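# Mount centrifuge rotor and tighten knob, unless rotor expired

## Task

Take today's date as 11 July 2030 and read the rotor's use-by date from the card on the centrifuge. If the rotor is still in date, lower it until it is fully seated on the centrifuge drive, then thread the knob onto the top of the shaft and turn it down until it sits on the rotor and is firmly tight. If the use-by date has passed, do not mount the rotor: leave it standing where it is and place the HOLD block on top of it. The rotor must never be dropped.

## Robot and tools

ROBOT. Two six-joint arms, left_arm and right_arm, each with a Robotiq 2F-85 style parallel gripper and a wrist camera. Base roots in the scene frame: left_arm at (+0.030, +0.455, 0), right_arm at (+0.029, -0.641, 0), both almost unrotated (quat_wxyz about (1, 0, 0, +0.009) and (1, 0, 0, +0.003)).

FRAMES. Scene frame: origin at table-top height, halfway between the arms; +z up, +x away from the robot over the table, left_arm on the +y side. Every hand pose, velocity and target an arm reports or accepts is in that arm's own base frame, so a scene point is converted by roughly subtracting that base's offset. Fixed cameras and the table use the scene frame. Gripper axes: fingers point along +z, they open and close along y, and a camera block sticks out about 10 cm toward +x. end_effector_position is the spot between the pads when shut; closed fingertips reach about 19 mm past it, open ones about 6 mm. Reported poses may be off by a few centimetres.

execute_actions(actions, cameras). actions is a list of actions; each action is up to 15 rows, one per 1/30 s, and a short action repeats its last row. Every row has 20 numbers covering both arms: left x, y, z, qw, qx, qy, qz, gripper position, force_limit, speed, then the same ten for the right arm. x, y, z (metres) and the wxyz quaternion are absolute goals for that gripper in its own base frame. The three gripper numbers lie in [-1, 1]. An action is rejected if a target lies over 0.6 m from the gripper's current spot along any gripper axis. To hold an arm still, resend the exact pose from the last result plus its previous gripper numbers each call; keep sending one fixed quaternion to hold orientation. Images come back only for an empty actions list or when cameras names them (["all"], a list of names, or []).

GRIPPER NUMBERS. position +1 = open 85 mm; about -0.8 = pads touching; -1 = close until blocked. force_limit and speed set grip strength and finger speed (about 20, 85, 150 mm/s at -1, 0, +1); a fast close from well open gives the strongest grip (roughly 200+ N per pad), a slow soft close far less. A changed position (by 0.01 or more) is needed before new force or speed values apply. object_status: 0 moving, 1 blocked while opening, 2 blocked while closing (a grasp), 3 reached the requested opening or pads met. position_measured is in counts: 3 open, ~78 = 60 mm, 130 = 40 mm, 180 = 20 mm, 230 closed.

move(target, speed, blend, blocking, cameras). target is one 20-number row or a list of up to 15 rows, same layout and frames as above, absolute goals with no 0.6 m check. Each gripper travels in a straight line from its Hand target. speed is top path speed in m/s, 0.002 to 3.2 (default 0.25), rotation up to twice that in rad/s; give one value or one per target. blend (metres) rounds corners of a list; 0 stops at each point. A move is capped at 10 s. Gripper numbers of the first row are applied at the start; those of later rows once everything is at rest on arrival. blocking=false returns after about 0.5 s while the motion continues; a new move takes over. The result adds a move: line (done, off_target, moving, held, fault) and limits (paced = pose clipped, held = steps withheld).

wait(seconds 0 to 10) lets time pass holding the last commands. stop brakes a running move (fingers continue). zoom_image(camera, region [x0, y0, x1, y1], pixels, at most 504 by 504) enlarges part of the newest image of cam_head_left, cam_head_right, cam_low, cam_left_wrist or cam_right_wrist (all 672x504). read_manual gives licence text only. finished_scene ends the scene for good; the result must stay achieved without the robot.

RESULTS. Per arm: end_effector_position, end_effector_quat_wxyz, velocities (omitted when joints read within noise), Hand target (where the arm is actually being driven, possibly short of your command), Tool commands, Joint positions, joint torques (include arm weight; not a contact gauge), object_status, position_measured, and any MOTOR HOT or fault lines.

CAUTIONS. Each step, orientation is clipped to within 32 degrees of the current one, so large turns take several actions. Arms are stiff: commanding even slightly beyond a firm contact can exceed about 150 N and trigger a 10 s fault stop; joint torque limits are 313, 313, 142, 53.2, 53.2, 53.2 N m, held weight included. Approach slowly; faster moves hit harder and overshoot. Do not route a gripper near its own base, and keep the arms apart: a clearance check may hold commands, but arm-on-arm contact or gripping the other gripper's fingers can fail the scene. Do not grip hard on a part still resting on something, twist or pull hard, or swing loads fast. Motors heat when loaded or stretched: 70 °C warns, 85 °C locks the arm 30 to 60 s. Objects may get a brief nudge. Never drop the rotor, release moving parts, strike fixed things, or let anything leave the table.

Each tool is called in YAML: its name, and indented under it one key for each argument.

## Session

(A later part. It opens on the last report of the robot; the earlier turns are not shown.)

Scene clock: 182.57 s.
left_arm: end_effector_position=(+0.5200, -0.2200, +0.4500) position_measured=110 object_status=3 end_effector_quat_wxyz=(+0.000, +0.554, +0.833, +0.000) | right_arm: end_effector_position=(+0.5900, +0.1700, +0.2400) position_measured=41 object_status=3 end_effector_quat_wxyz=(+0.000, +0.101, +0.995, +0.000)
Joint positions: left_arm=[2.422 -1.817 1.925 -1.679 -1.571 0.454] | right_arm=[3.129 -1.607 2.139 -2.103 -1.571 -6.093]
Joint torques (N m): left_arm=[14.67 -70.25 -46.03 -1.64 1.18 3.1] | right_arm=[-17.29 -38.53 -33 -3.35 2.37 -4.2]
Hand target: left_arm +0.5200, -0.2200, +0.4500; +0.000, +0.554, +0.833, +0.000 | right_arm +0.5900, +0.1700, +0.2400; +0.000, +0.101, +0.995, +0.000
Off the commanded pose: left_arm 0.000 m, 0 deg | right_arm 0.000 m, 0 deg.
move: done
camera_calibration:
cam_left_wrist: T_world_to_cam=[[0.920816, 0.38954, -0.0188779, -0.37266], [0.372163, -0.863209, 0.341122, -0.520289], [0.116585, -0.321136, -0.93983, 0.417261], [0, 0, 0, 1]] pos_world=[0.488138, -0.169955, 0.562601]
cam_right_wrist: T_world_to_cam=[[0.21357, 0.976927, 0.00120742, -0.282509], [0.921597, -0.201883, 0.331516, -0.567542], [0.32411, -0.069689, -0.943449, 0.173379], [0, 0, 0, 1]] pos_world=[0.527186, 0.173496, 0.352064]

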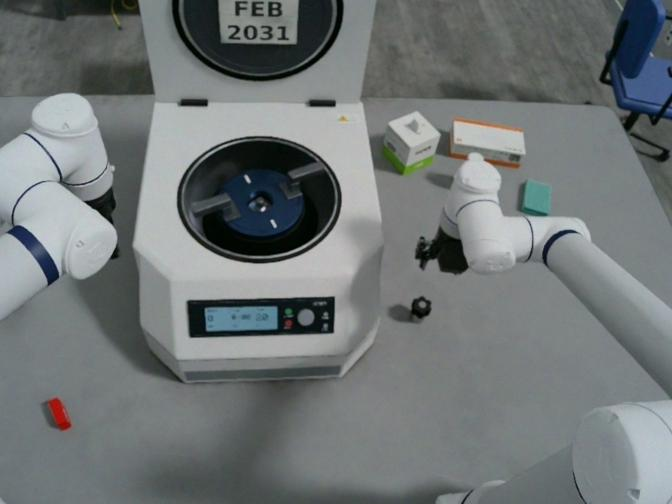

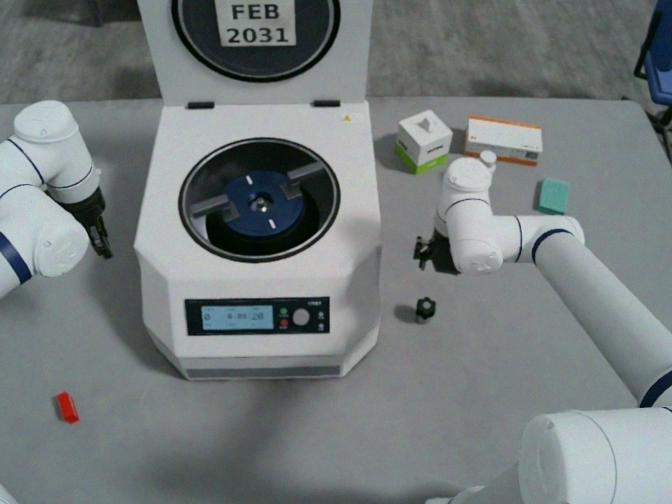

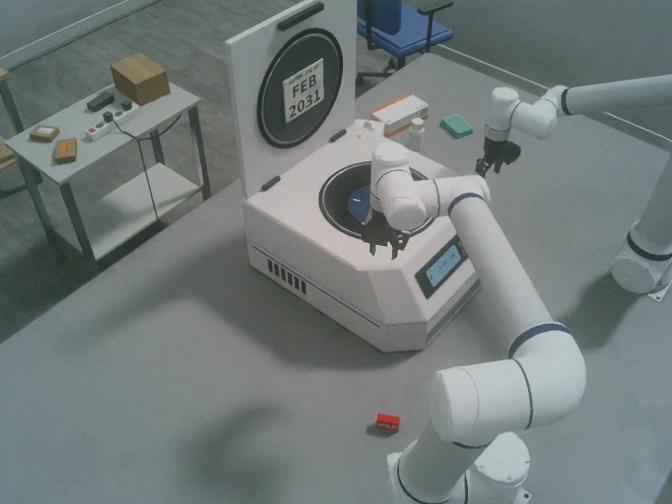

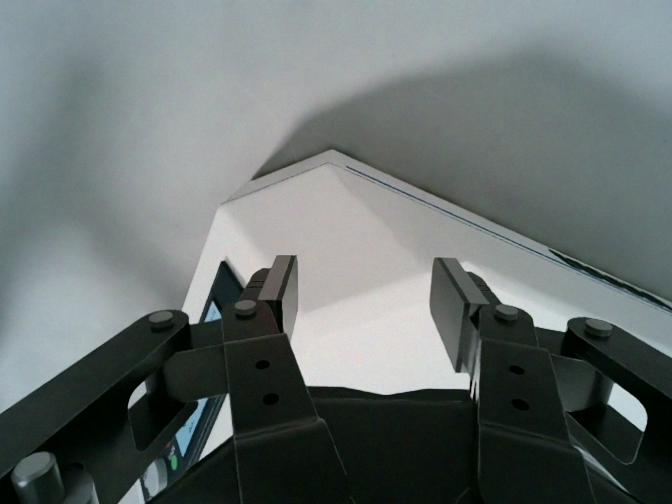

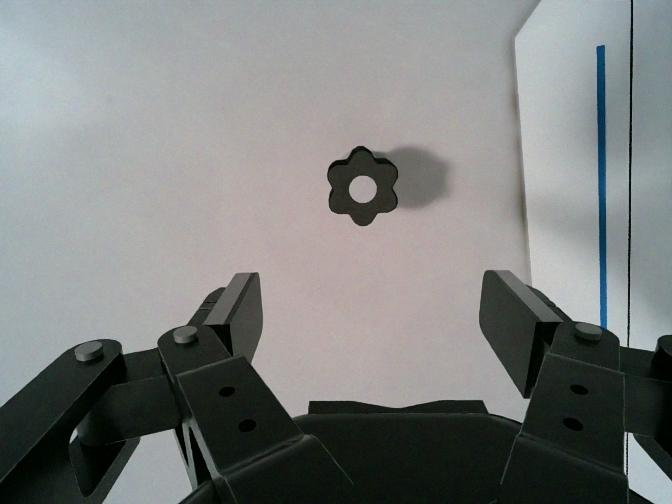

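zoom_image:
  camera: "cam_right_wrist"
  region: [303, 128, 423, 248]

zoom_image:
  camera: "cam_head_left"
  region: [170, 130, 350, 265]

Scaled by 4.200.

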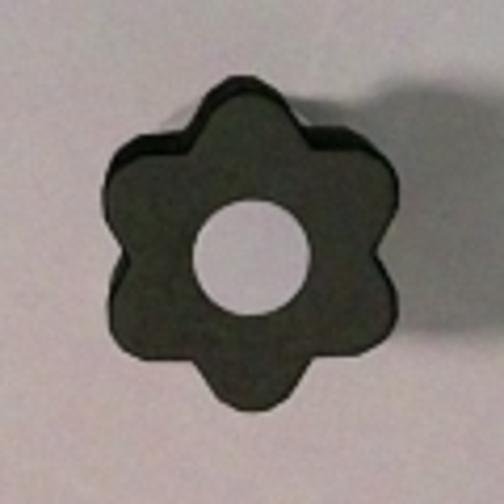

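Scaled by 2.800.

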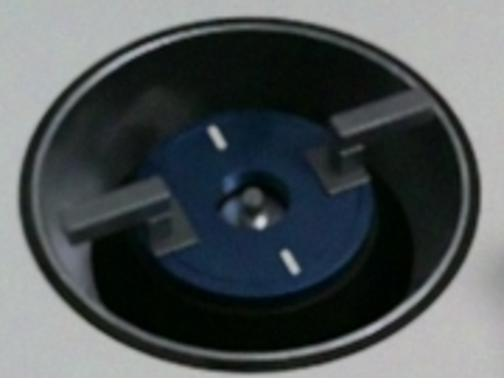

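move:
  target: [0.520, -0.220, 0.4500, 0, 0.553973, 0.832534, 0, 0.15, 0.1, -1, 0.5853, 0.1795, 0.1300, 0, 0.083678, 0.996493, 0, 0.7, 0.1, -0.5]
  speed: 0.12
  cameras: ["cam_right_wrist", "cam_head_right"]

zoom_image:
  camera: "cam_right_wrist"
  region: [270, 160, 450, 340]

Scene clock: 184.97 s.
left_arm: end_effector_position=(+0.5200, -0.2200, +0.4500) position_measured=110 object_status=3 end_effector_quat_wxyz=(+0.000, +0.554, +0.833, +0.000) | right_arm: end_effector_position=(+0.5853, +0.1795, +0.1301) position_measured=41 object_status=3 end_effector_quat_wxyz=(+0.000, +0.084, +0.996, +0.000)
Joint positions: left_arm=[2.422 -1.817 1.925 -1.679 -1.571 0.454] | right_arm=[3.145 -1.476 2.246 -2.341 -1.571 -6.112]
Joint torques (N m): left_arm=[14.94 -71.04 -45.24 -1.3 1.42 2.9] | right_arm=[15.46 -20.43 -27.66 -3.72 2.19 -3.32]
Hand target: left_arm +0.5200, -0.2200, +0.4500; +0.000, +0.554, +0.833, +0.000 | right_arm +0.5853, +0.1795, +0.1300; +0.000, +0.084, +0.996, +0.000
Off the commanded pose: left_arm 0.000 m, 0 deg | right_arm 0.000 m, 0 deg.
move: done
camera_calibration:
cam_right_wrist: T_world_to_cam=[[0.179277, 0.983798, 0.00128639, -0.271828], [0.928085, -0.169558, 0.331525, -0.534432], [0.326371, -0.0582409, -0.943446, 0.0685119], [0, 0, 0, 1]] pos_world=[0.52237, 0.180797, 0.242164]
Images, in order (width x height): cam_head_right 672x504, cam_right_wrist 672x504.

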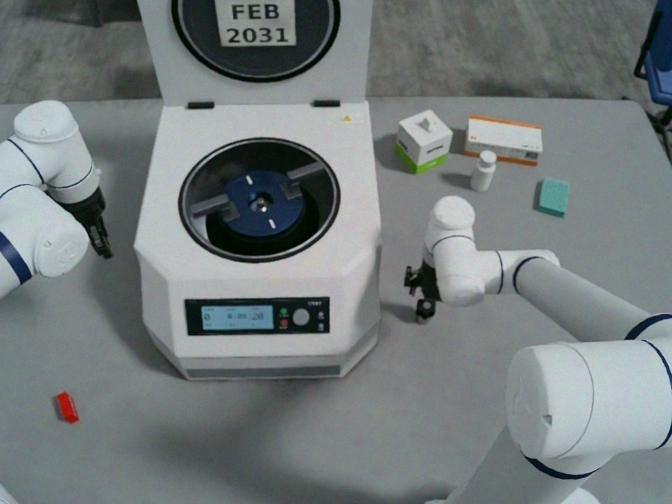

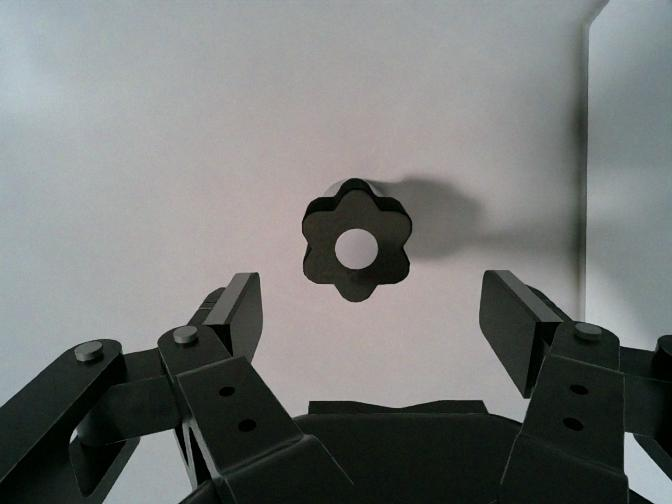

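Scaled by 2.800.

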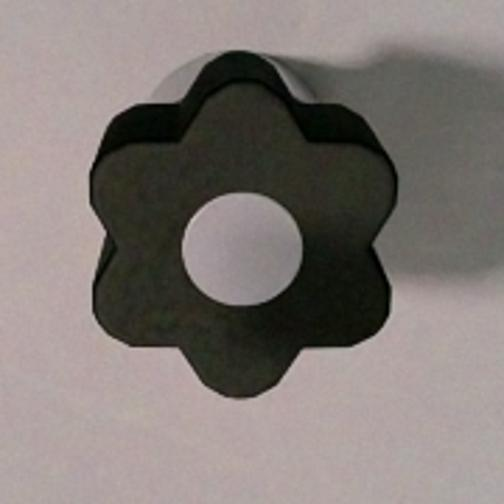

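zoom_image:
  camera: "cam_right_wrist"
  region: [440, 240, 600, 420]

zoom_image:
  camera: "cam_right_wrist"
  region: [150, 240, 310, 420]

Scaled by 2.800.

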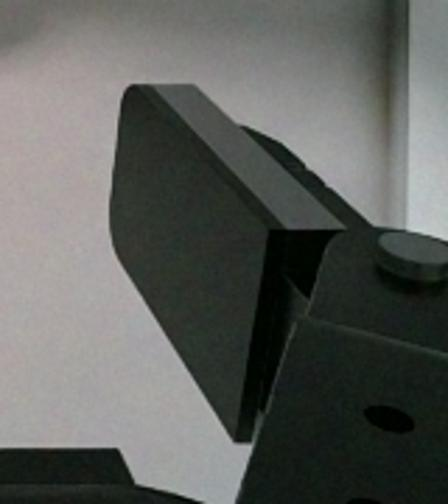

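Scaled by 2.800.

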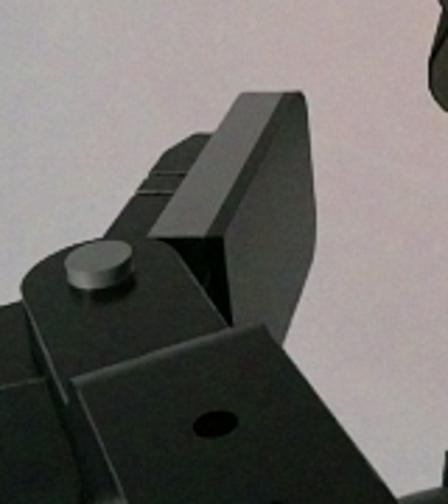

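move:
  target: [0.520, -0.220, 0.4500, 0, 0.553973, 0.832534, 0, 0.15, 0.1, -1, 0.5853, 0.1795, 0.1300, 0, 0.904827, 0.425779, 0, 0.7, 0.1, -0.5]
  speed: 0.7
  cameras: ["cam_right_wrist"]

zoom_image:
  camera: "cam_right_wrist"
  region: [270, 160, 450, 340]

Scene clock: 191.00 s.
left_arm: end_effector_position=(+0.5200, -0.2200, +0.4500) position_measured=110 object_status=3 end_effector_quat_wxyz=(+0.000, +0.554, +0.833, +0.000) | right_arm: end_effector_position=(+0.5853, +0.1795, +0.1300) position_measured=41 object_status=3 end_effector_quat_wxyz=(+0.000, +0.905, +0.426, +0.000)
Joint positions: left_arm=[2.422 -1.817 1.925 -1.679 -1.571 0.454] | right_arm=[3.145 -1.476 2.246 -2.341 -1.571 -4.018]
Joint torques (N m): left_arm=[15.4 -72.63 -45.7 -1.6 1.19 2.85] | right_arm=[14.41 -23.88 -42.06 -1.1 -2.27 2.97]
Hand target: left_arm +0.5200, -0.2200, +0.4500; +0.000, +0.554, +0.833, +0.000 | right_arm +0.5853, +0.1795, +0.1300; +0.000, +0.905, +0.426, +0.000
Off the commanded pose: left_arm 0.000 m, 0 deg | right_arm 0.000 m, 0 deg.
move: done
camera_calibration:
cam_right_wrist: T_world_to_cam=[[0.762543, -0.646936, 0.00119598, -0.320469], [-0.610667, -0.71918, 0.331461, 0.464893], [-0.213574, -0.253484, -0.943468, 0.419489], [0, 0, 0, 1]] pos_world=[0.617858, 0.233353, 0.242064]
Images, in order (width x height): cam_right_wrist 672x504.

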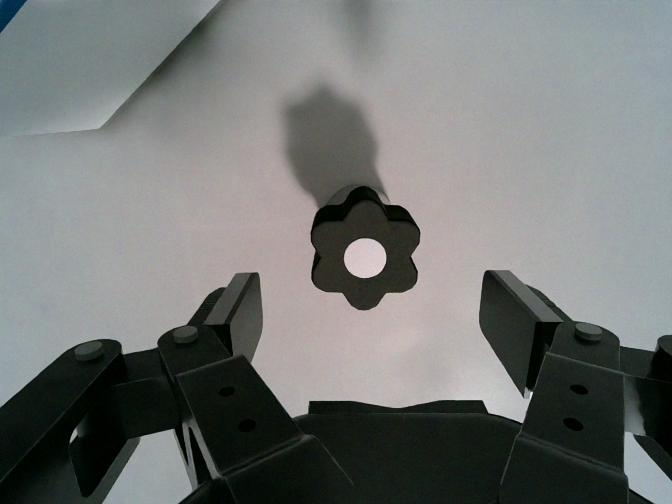

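Scaled by 2.800.

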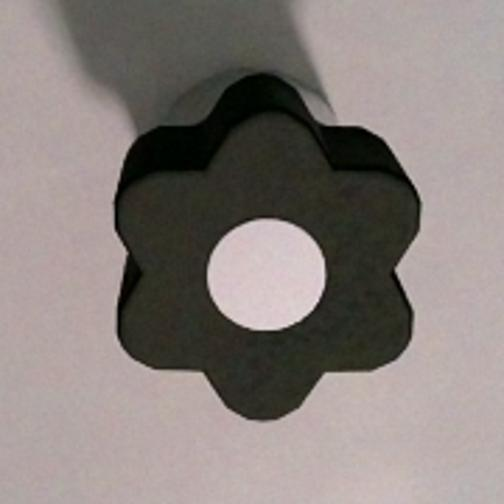

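move:
  target: [0.520, -0.220, 0.4500, 0, 0.553973, 0.832534, 0, 0.15, 0.1, -1, 0.5817, 0.1793, 0.0850, 0, 0.904827, 0.425779, 0, 0.7, 0.1, -0.5]
  speed: 0.08
  cameras: ["cam_right_wrist"]

zoom_image:
  camera: "cam_right_wrist"
  region: [240, 160, 500, 420]

Scene clock: 194.03 s.
left_arm: end_effector_position=(+0.5200, -0.2200, +0.4500) position_measured=110 object_status=3 end_effector_quat_wxyz=(+0.000, +0.554, +0.833, +0.000) | right_arm: end_effector_position=(+0.5817, +0.1793, +0.0851) position_measured=41 object_status=3 end_effector_quat_wxyz=(+0.000, +0.905, +0.426, +0.000)
Joint positions: left_arm=[2.422 -1.817 1.925 -1.679 -1.571 0.454] | right_arm=[3.145 -1.412 2.285 -2.444 -1.571 -4.018]
Joint torques (N m): left_arm=[14.83 -70.85 -45.92 -1.62 1.24 2.62] | right_arm=[-15.78 -22.36 -22.28 -3.74 -2.29 -3.33]
Hand target: left_arm +0.5200, -0.2200, +0.4500; +0.000, +0.554, +0.833, +0.000 | right_arm +0.5817, +0.1793, +0.0850; +0.000, +0.905, +0.426, +0.000
Off the commanded pose: left_arm 0.000 m, 0 deg | right_arm 0.000 m, 0 deg.
move: done
camera_calibration:
cam_right_wrist: T_world_to_cam=[[0.762371, -0.647139, 0.00128817, -0.317665], [-0.610881, -0.718997, 0.331464, 0.477522], [-0.213577, -0.253485, -0.943467, 0.37631], [0, 0, 0, 1]] pos_world=[0.614259, 0.233152, 0.197164]
Images, in order (width x height): cam_right_wrist 672x504.

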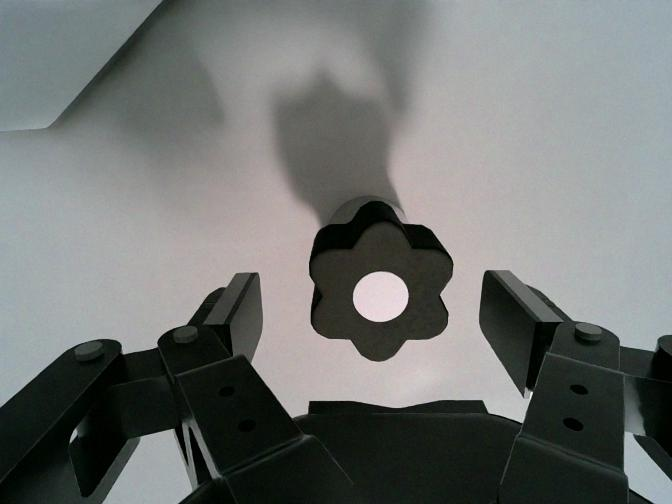

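Scaled by 1.938.

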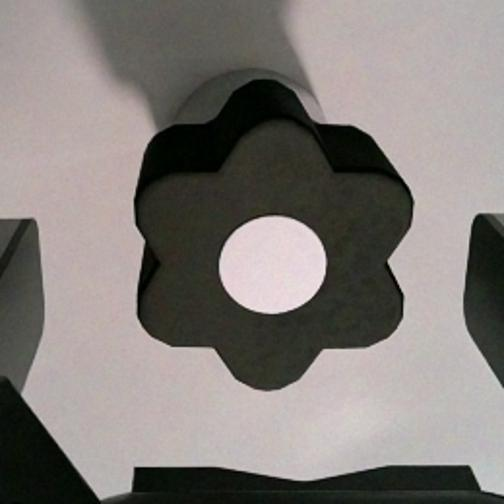

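move:
  target:
    - [0.520, -0.220, 0.4500, 0, 0.553973, 0.832534, 0, 0.15, 0.1, -1, 0.5838, 0.1762, 0.0850, 0, 0.904827, 0.425779, 0, 0.7, 0.1, -0.5]
    - [0.520, -0.220, 0.4500, 0, 0.553973, 0.832534, 0, 0.15, 0.1, -1, 0.5838, 0.1762, 0.0500, 0, 0.904827, 0.425779, 0, 0.7, 0.1, -0.5]
  speed: [0.04, 0.04]
  cameras: ["cam_right_wrist"]

zoom_image:
  camera: "cam_right_wrist"
  region: [220, 220, 520, 470]

Scene clock: 197.23 s.
left_arm: end_effector_position=(+0.5200, -0.2200, +0.4500) position_measured=110 object_status=3 end_effector_quat_wxyz=(+0.000, +0.554, +0.833, +0.000) | right_arm: end_effector_position=(+0.5838, +0.1762, +0.0501) position_measured=41 object_status=3 end_effector_quat_wxyz=(+0.000, +0.905, +0.426, +0.000)
Joint positions: left_arm=[2.422 -1.817 1.925 -1.679 -1.571 0.454] | right_arm=[3.139 -1.35 2.303 -2.523 -1.571 -4.023]
Joint torques (N m): left_arm=[15.02 -71.17 -45.71 -1.65 1.36 2.94] | right_arm=[-11.31 -21.9 -20.91 -4.49 -2.18 -2.7]
Hand target: left_arm +0.5200, -0.2200, +0.4500; +0.000, +0.554, +0.833, +0.000 | right_arm +0.5838, +0.1762, +0.0500; +0.000, +0.905, +0.426, +0.000
Off the commanded pose: left_arm 0.000 m, 0 deg | right_arm 0.000 m, 0 deg.
move: done
camera_calibration:
cam_right_wrist: T_world_to_cam=[[0.762371, -0.647139, 0.00128817, -0.321227], [-0.610881, -0.718997, 0.331464, 0.488177], [-0.213577, -0.253485, -0.943467, 0.342952], [0, 0, 0, 1]] pos_world=[0.616359, 0.230052, 0.162164]
Images, in order (width x height): cam_right_wrist 672x504.

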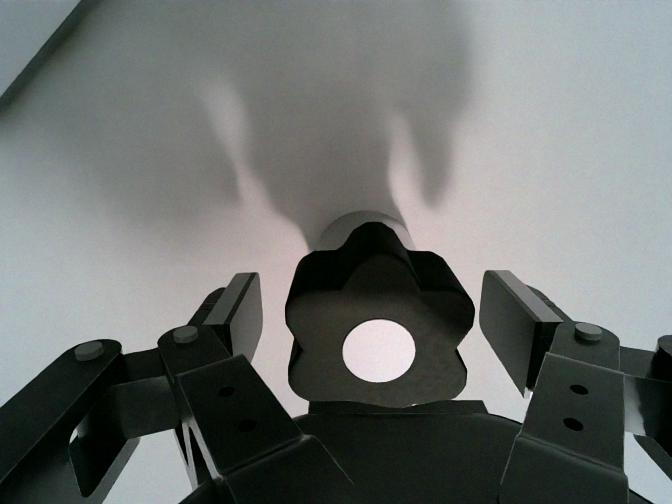

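Scaled by 1.680.

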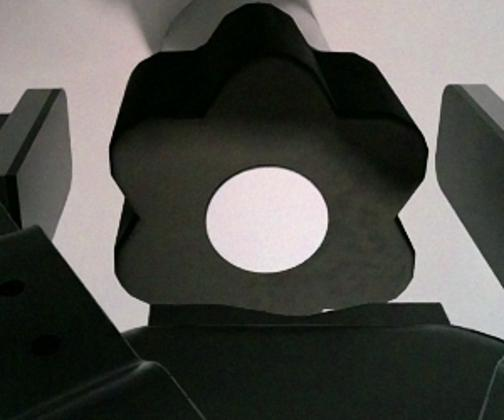

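move:
  target: [0.520, -0.220, 0.4500, 0, 0.553973, 0.832534, 0, 0.15, 0.1, -1, 0.5834, 0.1752, 0.0540, 0, 0.904827, 0.425779, 0, 0.7, 0.1, -0.5]
  speed: 0.02
  cameras: ["cam_right_wrist"]

move:
  target: [0.520, -0.220, 0.4500, 0, 0.553973, 0.832534, 0, 0.15, 0.1, -1, 0.5834, 0.1752, 0.0540, 0, 0.904827, 0.425779, 0, -1, 0.1, -1]
  speed: 0.02
  cameras: ["cam_right_wrist"]

Scene clock: 199.47 s.
left_arm: end_effector_position=(+0.5200, -0.2200, +0.4500) position_measured=110 object_status=3 end_effector_quat_wxyz=(+0.000, +0.554, +0.833, +0.000) | right_arm: end_effector_position=(+0.5834, +0.1752, +0.0539) position_measured=41 object_status=3 end_effector_quat_wxyz=(+0.000, +0.905, +0.426, +0.000)
Joint positions: left_arm=[2.422 -1.817 1.925 -1.679 -1.571 0.454] | right_arm=[3.138 -1.358 2.302 -2.515 -1.571 -4.025]
Joint torques (N m): left_arm=[14.53 -70.59 -46.04 -1.7 1.23 2.61] | right_arm=[-15.7 -46.09 -36.03 -1.87 -1.38 -3.41]
Hand target: left_arm +0.5200, -0.2200, +0.4500; +0.000, +0.554, +0.833, +0.000 | right_arm +0.5834, +0.1752, +0.0540; +0.000, +0.905, +0.426, +0.000
Off the commanded pose: left_arm 0.000 m, 0 deg | right_arm 0.000 m, 0 deg.
move: done
camera_calibration:
cam_right_wrist: T_world_to_cam=[[0.762355, -0.647157, 0.00121612, -0.321548], [-0.610867, -0.718982, 0.331522, 0.485932], [-0.213672, -0.25348, -0.943447, 0.346252], [0, 0, 0, 1]] pos_world=[0.615958, 0.229052, 0.165964]
Images, in order (width x height): cam_right_wrist 672x504.

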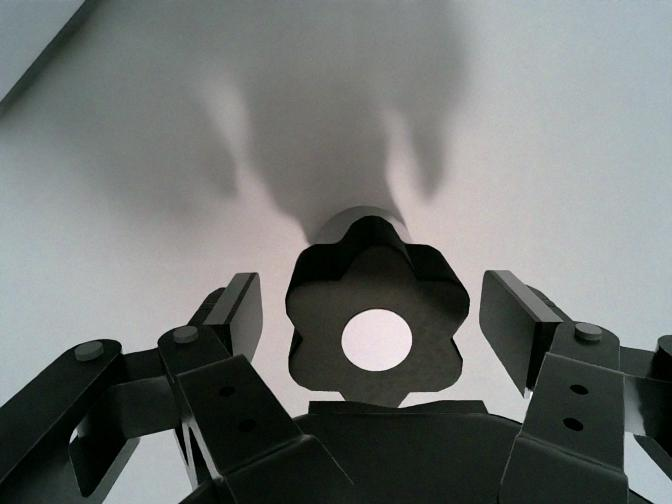

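Scene clock: 201.20 s.
left_arm: end_effector_position=(+0.5200, -0.2200, +0.4500) position_measured=110 object_status=3 end_effector_quat_wxyz=(+0.000, +0.554, +0.833, +0.000) | right_arm: end_effector_position=(+0.5834, +0.1752, +0.0541) position_measured=110 object_status=0 end_effector_quat_wxyz=(+0.000, +0.905, +0.426, +0.000)
Joint positions: left_arm=[2.422 -1.817 1.925 -1.679 -1.571 0.454] | right_arm=[3.138 -1.358 2.302 -2.515 -1.571 -4.025]
Joint torques (N m): left_arm=[15.14 -70.77 -46.15 -1.83 1.11 2.89] | right_arm=[-14.89 -36.03 -28.22 -1.79 -1.41 -3.2]
Hand target: left_arm +0.5200, -0.2200, +0.4500; +0.000, +0.554, +0.833, +0.000 | right_arm +0.5834, +0.1752, +0.0540; +0.000, +0.905, +0.426, +0.000
Off the commanded pose: left_arm 0.000 m, 0 deg | right_arm 0.000 m, 0 deg.
move: done
camera_calibration:
cam_right_wrist: T_world_to_cam=[[0.762371, -0.647139, 0.00128941, -0.321651], [-0.610888, -0.719005, 0.331433, 0.48596], [-0.213556, -0.253463, -0.943478, 0.346392], [0, 0, 0, 1]] pos_world=[0.616059, 0.229052, 0.166165]
Images, in order (width x height): cam_right_wrist 672x504.

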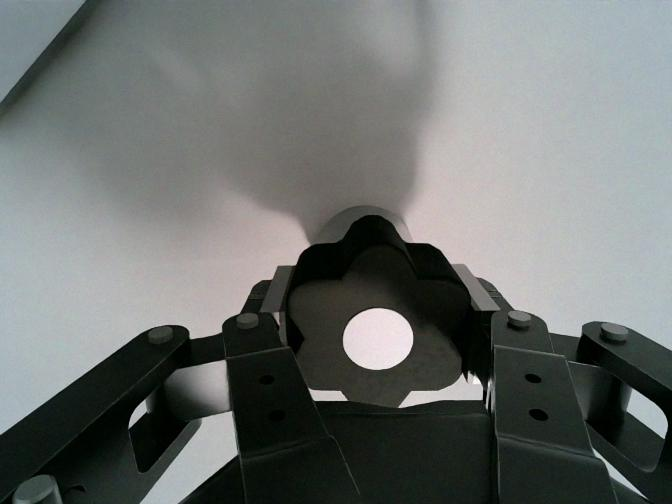

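wait:
  seconds: 0.4
  cameras: ["cam_right_wrist"]

zoom_image:
  camera: "cam_right_wrist"
  region: [220, 190, 540, 450]

Scene clock: 201.70 s.
left_arm: end_effector_position=(+0.5200, -0.2200, +0.4500) position_measured=110 object_status=3 end_effector_quat_wxyz=(+0.000, +0.554, +0.833, +0.000) | right_arm: end_effector_position=(+0.5835, +0.1752, +0.0541) position_measured=110 object_status=2 end_effector_quat_wxyz=(+0.000, +0.905, +0.426, +0.000)
Joint positions: left_arm=[2.422 -1.817 1.925 -1.679 -1.571 0.454] | right_arm=[3.138 -1.358 2.302 -2.515 -1.571 -4.025]
Joint torques (N m): left_arm=[14.27 -70.4 -45.74 -1.66 1.12 2.64] | right_arm=[-14.25 -24 -21.62 -2.67 -1.18 -3.41]
Hand target: left_arm +0.5200, -0.2200, +0.4500; +0.000, +0.554, +0.833, +0.000 | right_arm +0.5834, +0.1752, +0.0540; +0.000, +0.905, +0.426, +0.000
Tool commands: left_gripper/position=+0.15 left_gripper/force_limit=+0.1 left_gripper/speed=-1.0 right_gripper/position=-1.0 right_gripper/force_limit=+0.1 right_gripper/speed=-1.0
Off the commanded pose: left_arm 0.000 m, 0 deg | right_arm 0.000 m, 0 deg.
wait: 0.40 s; at rest by 0.07 s
camera_calibration:
cam_right_wrist: T_world_to_cam=[[0.762386, -0.647121, 0.00136145, -0.321677], [-0.610902, -0.719019, 0.331376, 0.485982], [-0.213461, -0.253468, -0.943498, 0.346338], [0, 0, 0, 1]] pos_world=[0.616059, 0.229052, 0.166165]
Images, in order (width x height): cam_right_wrist 672x504.

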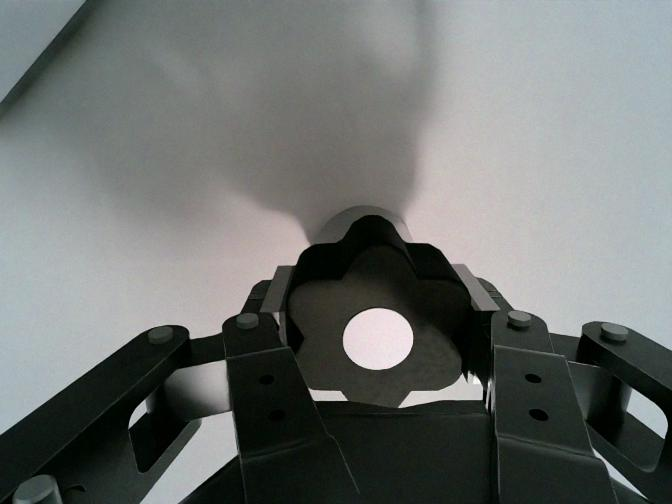

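Scaled by 1.575.

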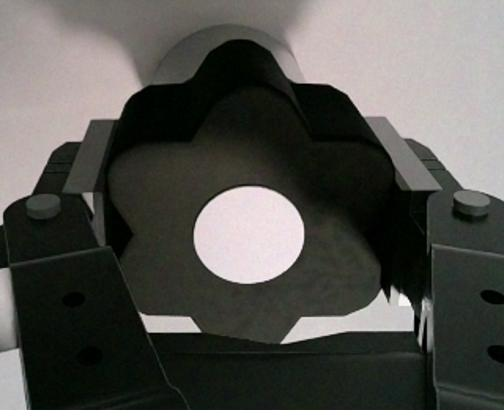

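move:
  target: [0.520, -0.220, 0.4500, 0, 0.553973, 0.832534, 0, 0.15, 0.1, -1, 0.5834, 0.1752, 0.0800, 0, 0.904827, 0.425779, 0, -1, 0.1, -1]
  speed: 0.05
  cameras: ["cam_right_wrist"]

Scene clock: 228.33 s.
left_arm: end_effector_position=(+0.5200, -0.2200, +0.4500) position_measured=110 object_status=3 end_effector_quat_wxyz=(+0.000, +0.554, +0.833, +0.000) | right_arm: end_effector_position=(+0.5834, +0.1752, +0.0799) position_measured=110 object_status=2 end_effector_quat_wxyz=(+0.000, +0.905, +0.426, +0.000)
Joint positions: left_arm=[2.422 -1.817 1.925 -1.679 -1.571 0.454] | right_arm=[3.138 -1.403 2.287 -2.455 -1.571 -4.025]
Joint torques (N m): left_arm=[15.43 -70.78 -45.6 -1.59 1.25 2.6] | right_arm=[-3.36 -45.43 -41.04 -1.89 -0.15 -2.76]
Hand target: left_arm +0.5200, -0.2200, +0.4500; +0.000, +0.554, +0.833, +0.000 | right_arm +0.5834, +0.1752, +0.0800; +0.000, +0.905, +0.426, +0.000
Off the commanded pose: left_arm 0.000 m, 0 deg | right_arm 0.000 m, 0 deg.
move: done
camera_calibration:
cam_right_wrist: T_world_to_cam=[[0.762355, -0.647157, 0.00121612, -0.32158], [-0.610867, -0.718982, 0.331522, 0.477313], [-0.213672, -0.25348, -0.943447, 0.370782], [0, 0, 0, 1]] pos_world=[0.615958, 0.229052, 0.191964]
Images, in order (width x height): cam_right_wrist 672x504.

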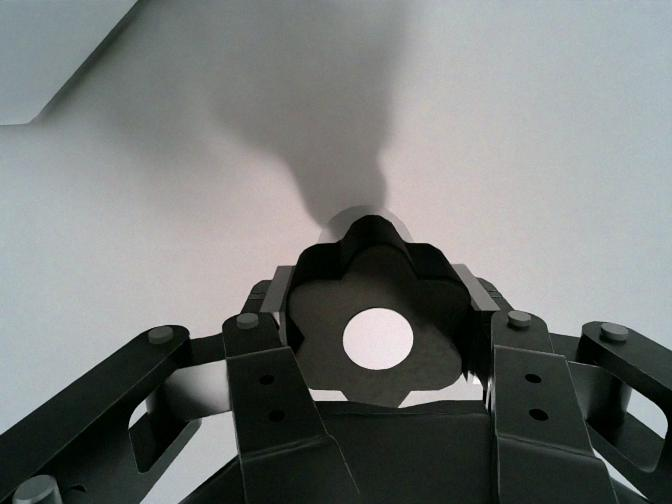

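move:
  target:
    - [0.520, -0.220, 0.4500, 0, 0.553973, 0.832534, 0, 0.15, 0.1, -1, 0.5834, 0.1752, 0.4400, 0, 0.904827, 0.425779, 0, -1, 0.1, -1]
    - [0.520, -0.220, 0.4500, 0, 0.553973, 0.832534, 0, 0.15, 0.1, -1, 0.7573, 0.5922, 0.4400, 0, -0.835807, 0.549023, 0, -1, 0.1, -1]
    - [0.520, -0.220, 0.4500, 0, 0.553973, 0.832534, 0, 0.15, 0.1, -1, 0.7573, 0.5922, 0.3900, 0, -0.835807, 0.549023, 0, -1, 0.1, -1]
  speed: [0.25, 0.5, 0.12]
  blend: [0.06, 0.02, 0]
  cameras: ["cam_right_wrist", "cam_head_left", "cam_head_right"]

zoom_image:
  camera: "cam_right_wrist"
  region: [140, 0, 600, 460]

Scene clock: 233.07 s.
left_arm: end_effector_position=(+0.5200, -0.2200, +0.4500) position_measured=110 object_status=3 end_effector_quat_wxyz=(+0.000, +0.554, +0.833, +0.000) | right_arm: end_effector_position=(+0.7573, +0.5922, +0.3901) position_measured=110 object_status=2 end_effector_quat_wxyz=(+0.000, +0.836, -0.549, +0.000)
Joint positions: left_arm=[2.422 -1.817 1.925 -1.679 -1.571 0.454] | right_arm=[3.62 -1.131 1.275 -1.714 -1.571 -1.501]
Joint torques (N m): left_arm=[13.91 -70.51 -46.69 -1.77 1.23 2.56] | right_arm=[16.3 -57.77 -39.96 -4.7 -2.34 3.03]
Hand target: left_arm +0.5200, -0.2200, +0.4500; +0.000, +0.554, +0.833, +0.000 | right_arm +0.7573, +0.5922, +0.3900; +0.000, +0.836, -0.549, +0.000
Off the commanded pose: left_arm 0.000 m, 0 deg | right_arm 0.000 m, 0 deg.
move: done
camera_calibration:
cam_right_wrist: T_world_to_cam=[[-0.922695, -0.385528, 0.00119951, 0.936484], [-0.363358, 0.870666, 0.331531, -0.348282], [-0.128859, 0.305466, -0.943444, 0.41107], [0, 0, 0, 1]] pos_world=[0.790509, 0.538711, 0.502164]
Images, in order (width x height): cam_head_left 672x504, cam_head_right 672x504, cam_right_wrist 672x504.

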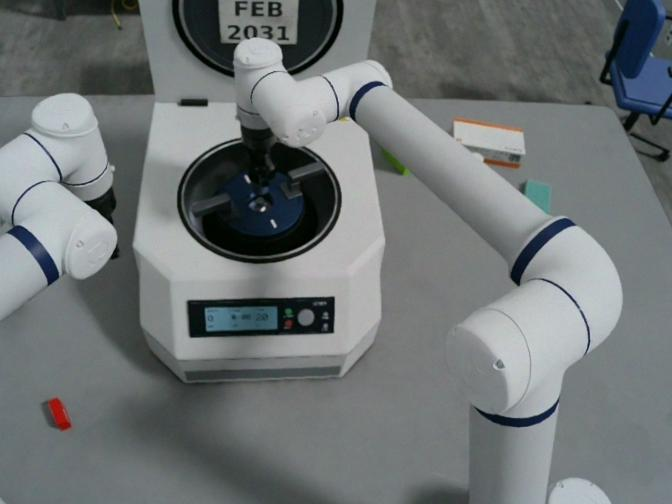

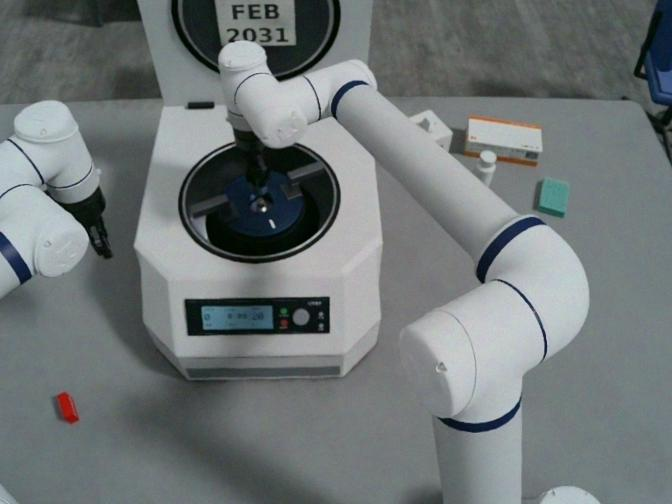

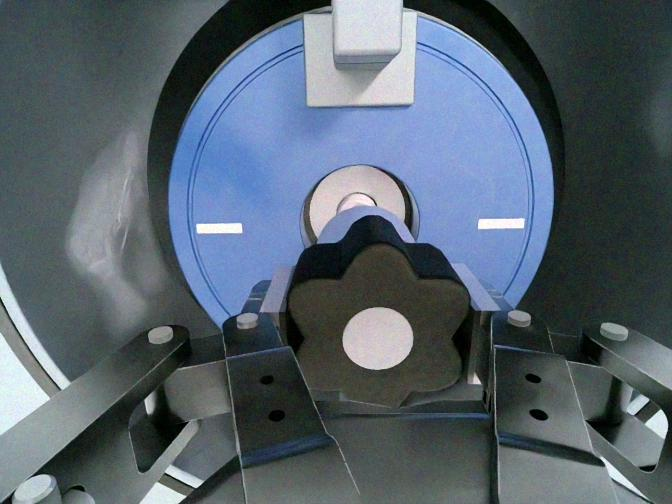

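Scaled by 1.096.

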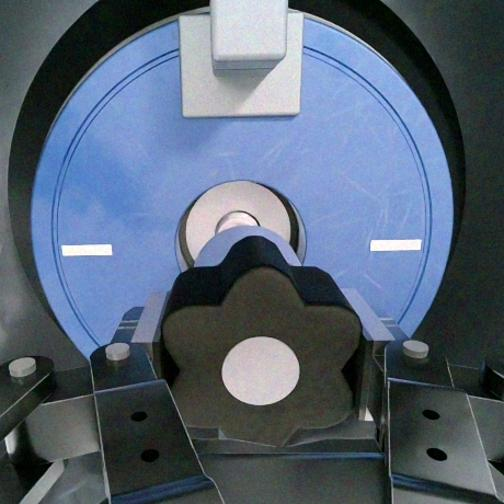

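zoom_image:
  camera: "cam_right_wrist"
  region: [180, 190, 260, 270]

zoom_image:
  camera: "cam_right_wrist"
  region: [460, 185, 540, 265]

zoom_image:
  camera: "cam_right_wrist"
  region: [290, 150, 430, 260]

Scaled by 6.300.

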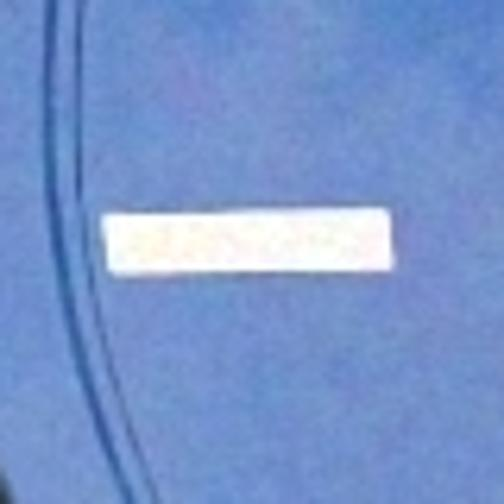

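Scaled by 6.300.

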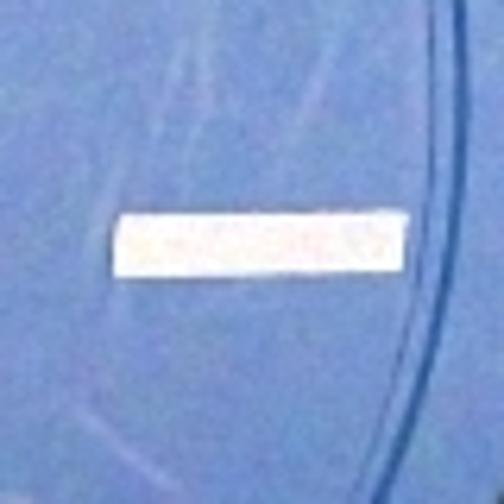

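Scaled by 3.600.

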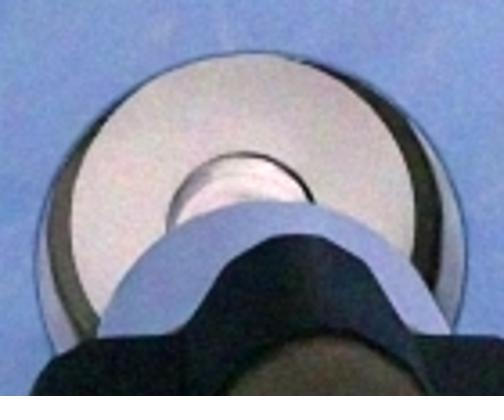

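move:
  target:
    - [0.520, -0.220, 0.4500, 0, 0.553973, 0.832534, 0, 0.15, 0.1, -1, 0.7573, 0.5922, 0.3900, 0, 0.979223, 0.202787, 0, -1, 0.1, -1]
    - [0.520, -0.220, 0.4500, 0, 0.553973, 0.832534, 0, 0.15, 0.1, -1, 0.7573, 0.5922, 0.3900, 0, 0.549023, 0.835807, 0, -1, 0.1, -1]
  speed: [0.8, 0.8]
  blend: [0.005, 0]
  cameras: ["cam_right_wrist"]

zoom_image:
  camera: "cam_right_wrist"
  region: [140, 0, 600, 460]

Scene clock: 237.80 s.
left_arm: end_effector_position=(+0.5200, -0.2200, +0.4500) position_measured=110 object_status=3 end_effector_quat_wxyz=(+0.000, +0.554, +0.833, +0.000) | right_arm: end_effector_position=(+0.7573, +0.5922, +0.3900) position_measured=110 object_status=2 end_effector_quat_wxyz=(+0.000, +0.549, +0.836, +0.000)
Joint positions: left_arm=[2.422 -1.817 1.925 -1.679 -1.571 0.454] | right_arm=[3.62 -1.131 1.275 -1.715 -1.571 -4.643]
Joint torques (N m): left_arm=[13.6 -70.52 -46.49 -1.75 0.99 2.37] | right_arm=[-19.19 -79.17 -40.87 -1.65 2.37 -4]
Hand target: left_arm +0.5200, -0.2200, +0.4500; +0.000, +0.554, +0.833, +0.000 | right_arm +0.7573, +0.5922, +0.3900; +0.000, +0.549, +0.836, +0.000
Off the commanded pose: left_arm 0.000 m, 0 deg | right_arm 0.000 m, 0 deg.
move: done
camera_calibration:
cam_right_wrist: T_world_to_cam=[[0.922776, 0.385334, 0.00127245, -0.91762], [0.363152, -0.870751, 0.331533, 0.132828], [0.128859, -0.305469, -0.943443, 0.577601], [0, 0, 0, 1]] pos_world=[0.724092, 0.645689, 0.502064]
Images, in order (width x height): cam_right_wrist 672x504.

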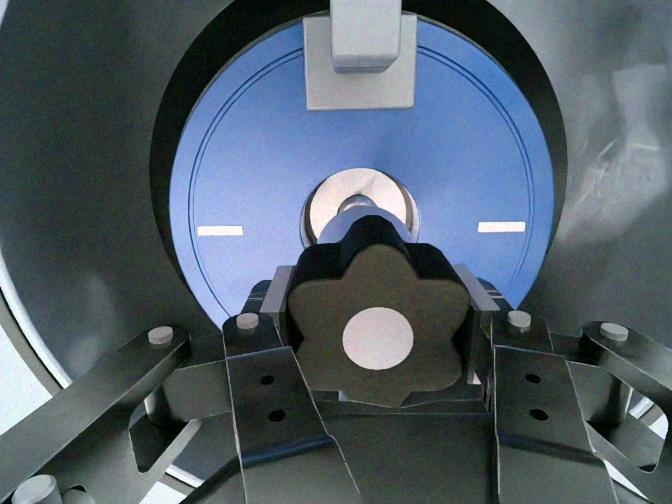

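Scaled by 1.096.

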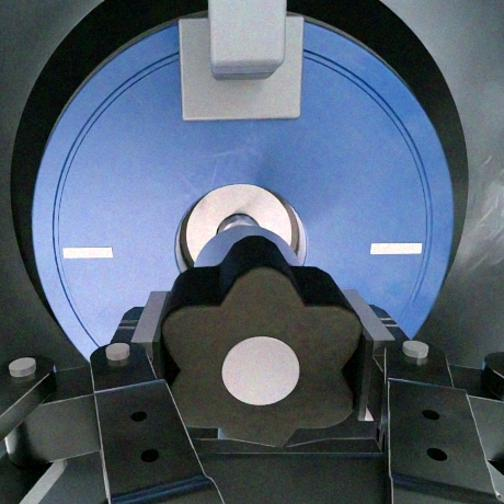

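zoom_image:
  camera: "cam_right_wrist"
  region: [180, 190, 260, 270]

zoom_image:
  camera: "cam_right_wrist"
  region: [460, 185, 540, 265]

zoom_image:
  camera: "cam_right_wrist"
  region: [290, 150, 430, 260]

Scaled by 6.300.

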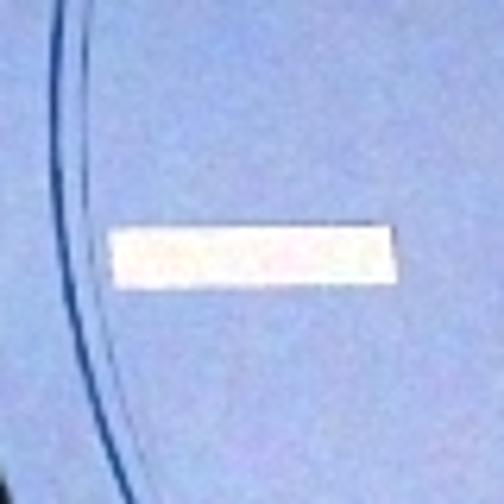

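Scaled by 6.300.

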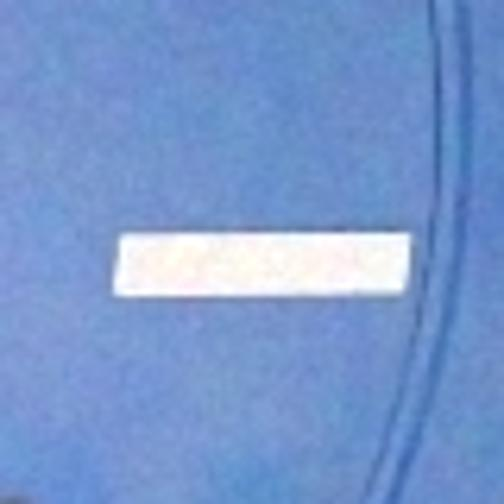

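Scaled by 3.600.

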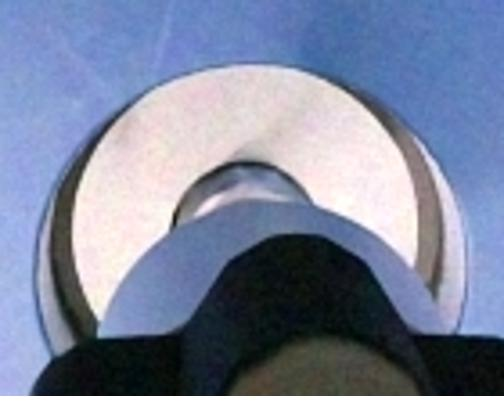

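move:
  target:
    - [0.520, -0.220, 0.4500, 0, 0.553973, 0.832534, 0, 0.15, 0.1, -1, 0.7591, 0.59175, 0.3800, 0, -0.167631, 0.985850, 0, -1, 0.1, -1]
    - [0.520, -0.220, 0.4500, 0, 0.553973, 0.832534, 0, 0.15, 0.1, -1, 0.7591, 0.59175, 0.3560, 0, -0.167631, 0.985850, 0, -1, 0.1, -1]
  speed: [0.7, 0.04]
  cameras: ["cam_right_wrist", "cam_head_left", "cam_head_right"]

zoom_image:
  camera: "cam_right_wrist"
  region: [140, 0, 600, 460]

zoom_image:
  camera: "cam_head_left"
  region: [190, 130, 340, 260]

Scene clock: 242.30 s.
left_arm: end_effector_position=(+0.5200, -0.2200, +0.4500) position_measured=110 object_status=3 end_effector_quat_wxyz=(+0.000, +0.554, +0.833, +0.000) | right_arm: end_effector_position=(+0.7591, +0.5918, +0.3561) position_measured=110 object_status=2 end_effector_quat_wxyz=(+0.000, -0.168, +0.986, +0.000)
Joint positions: left_arm=[2.422 -1.817 1.925 -1.679 -1.571 0.454] | right_arm=[3.618 -1.12 1.318 -1.769 -1.571 -6.143]
Joint torques (N m): left_arm=[14.39 -70.1 -46.29 -1.94 1.05 2.35] | right_arm=[-14.63 -56.34 -40.47 -3.83 2.06 -3.28]
Hand target: left_arm +0.5200, -0.2200, +0.4500; +0.000, +0.554, +0.833, +0.000 | right_arm +0.7591, +0.5918, +0.3560; +0.000, -0.168, +0.986, +0.000
Off the commanded pose: left_arm 0.000 m, 0 deg | right_arm 0.000 m, 0 deg.
move: done
camera_calibration:
cam_right_wrist: T_world_to_cam=[[-0.318528, 0.947913, 0.00123028, -0.309696], [0.894433, 0.300126, 0.331534, -0.953199], [0.313896, 0.106703, -0.943443, 0.160864], [0, 0, 0, 1]] pos_world=[0.703431, 0.56248, 0.468164]
Images, in order (width x height): cam_head_left 672x504, cam_head_right 672x504, cam_right_wrist 672x504.

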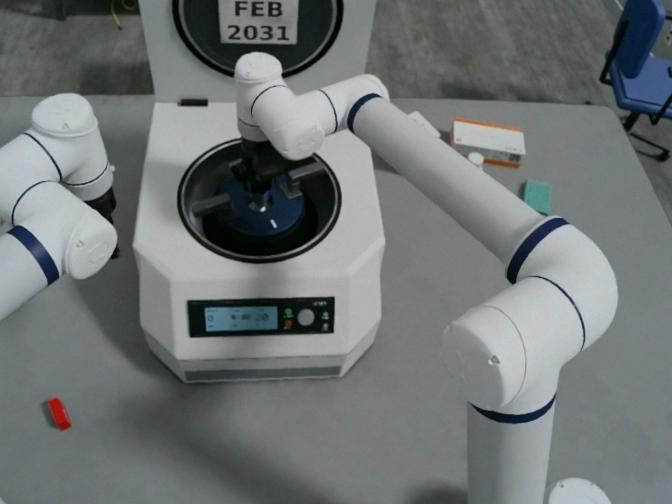

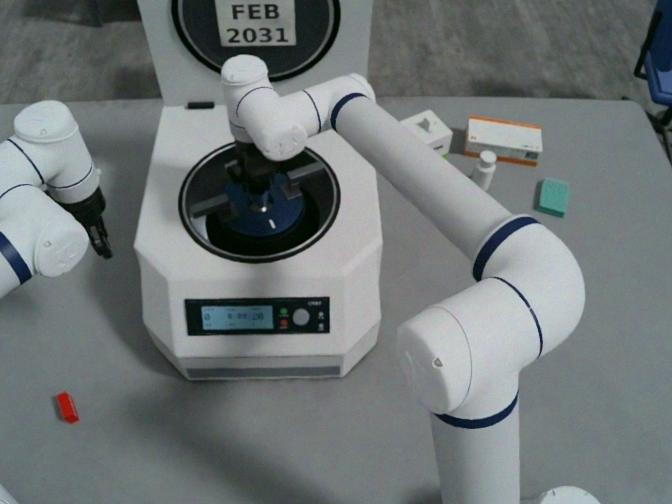

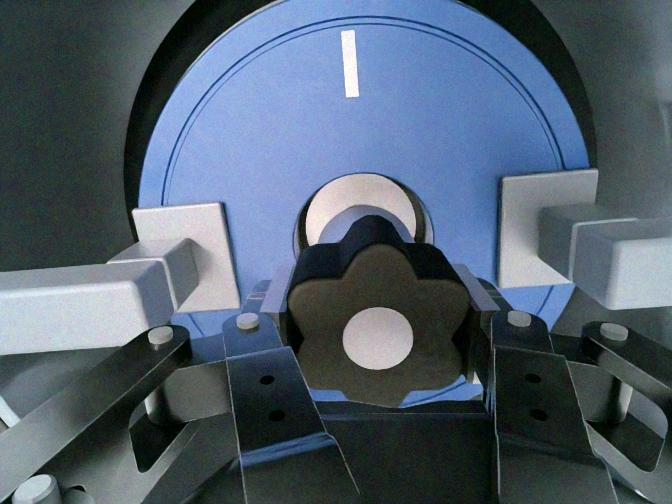

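Scaled by 1.096.

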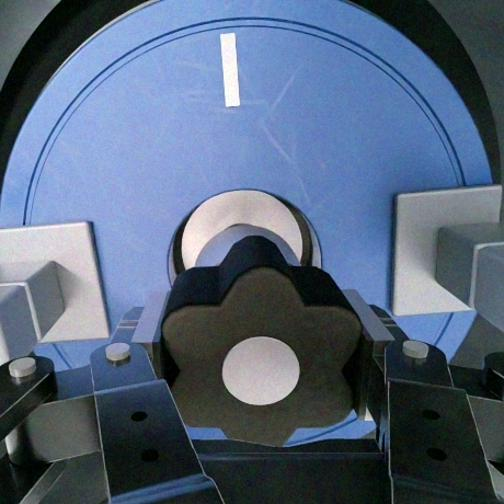

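Scaled by 3.360.

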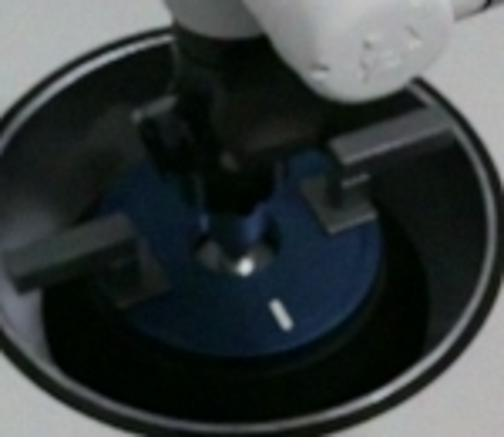

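move:
  target: [0.520, -0.220, 0.4500, 0, 0.553973, 0.832534, 0, 0.15, 0.1, -1, 0.7591, 0.59175, 0.3530, 0, -0.167631, 0.985850, 0, -1, 0.1, -1]
  speed: 0.01
  cameras: []

move:
  target: [0.520, -0.220, 0.4500, 0, 0.553973, 0.832534, 0, 0.15, 0.1, -1, 0.7591, 0.59175, 0.3515, 0, -0.167631, 0.985850, 0, -1, 0.1, -1]
  speed: 0.01
  cameras: []

Scene clock: 243.40 s.
left_arm: end_effector_position=(+0.5200, -0.2200, +0.4500) position_measured=110 object_status=3 end_effector_quat_wxyz=(+0.000, +0.554, +0.833, +0.000) | right_arm: end_effector_position=(+0.7591, +0.5918, +0.3531) position_measured=110 object_status=2 end_effector_quat_wxyz=(+0.000, -0.168, +0.986, +0.000)
Joint positions: left_arm=[2.422 -1.817 1.925 -1.679 -1.571 0.454] | right_arm=[3.618 -1.119 1.322 -1.774 -1.571 -6.143]
Joint torques (N m): left_arm=[14.85 -70.69 -46.17 -1.86 0.77 2.3] | right_arm=[-16.3 -57.9 -40.88 -4.66 2.87 -3.22]
Hand target: left_arm +0.5200, -0.2200, +0.4500; +0.000, +0.554, +0.833, +0.000 | right_arm +0.7591, +0.5918, +0.3530; +0.000, -0.168, +0.986, +0.000
Off the commanded pose: left_arm 0.000 m, 0 deg | right_arm 0.000 m, 0 deg.
move: done
No camera images: "cameras" was empty.

Scene clock: 244.10 s.
left_arm: end_effector_position=(+0.5200, -0.2200, +0.4500) position_measured=110 object_status=3 end_effector_quat_wxyz=(+0.000, +0.554, +0.833, +0.000) | right_arm: end_effector_position=(+0.7591, +0.5918, +0.3515) position_measured=110 object_status=2 end_effector_quat_wxyz=(+0.000, -0.168, +0.986, +0.000)
Joint positions: left_arm=[2.422 -1.817 1.925 -1.679 -1.571 0.454] | right_arm=[3.618 -1.118 1.324 -1.777 -1.571 -6.143]
Joint torques (N m): left_arm=[14.19 -69.42 -47.01 -1.75 0.89 2.35] | right_arm=[-17.27 -57.43 -39.96 -3.36 2.27 -3.16]
Hand target: left_arm +0.5200, -0.2200, +0.4500; +0.000, +0.554, +0.833, +0.000 | right_arm +0.7591, +0.5918, +0.3515; +0.000, -0.168, +0.986, +0.000
Off the commanded pose: left_arm 0.000 m, 0 deg | right_arm 0.000 m, 0 deg.
move: done
No camera images: "cameras" was empty.


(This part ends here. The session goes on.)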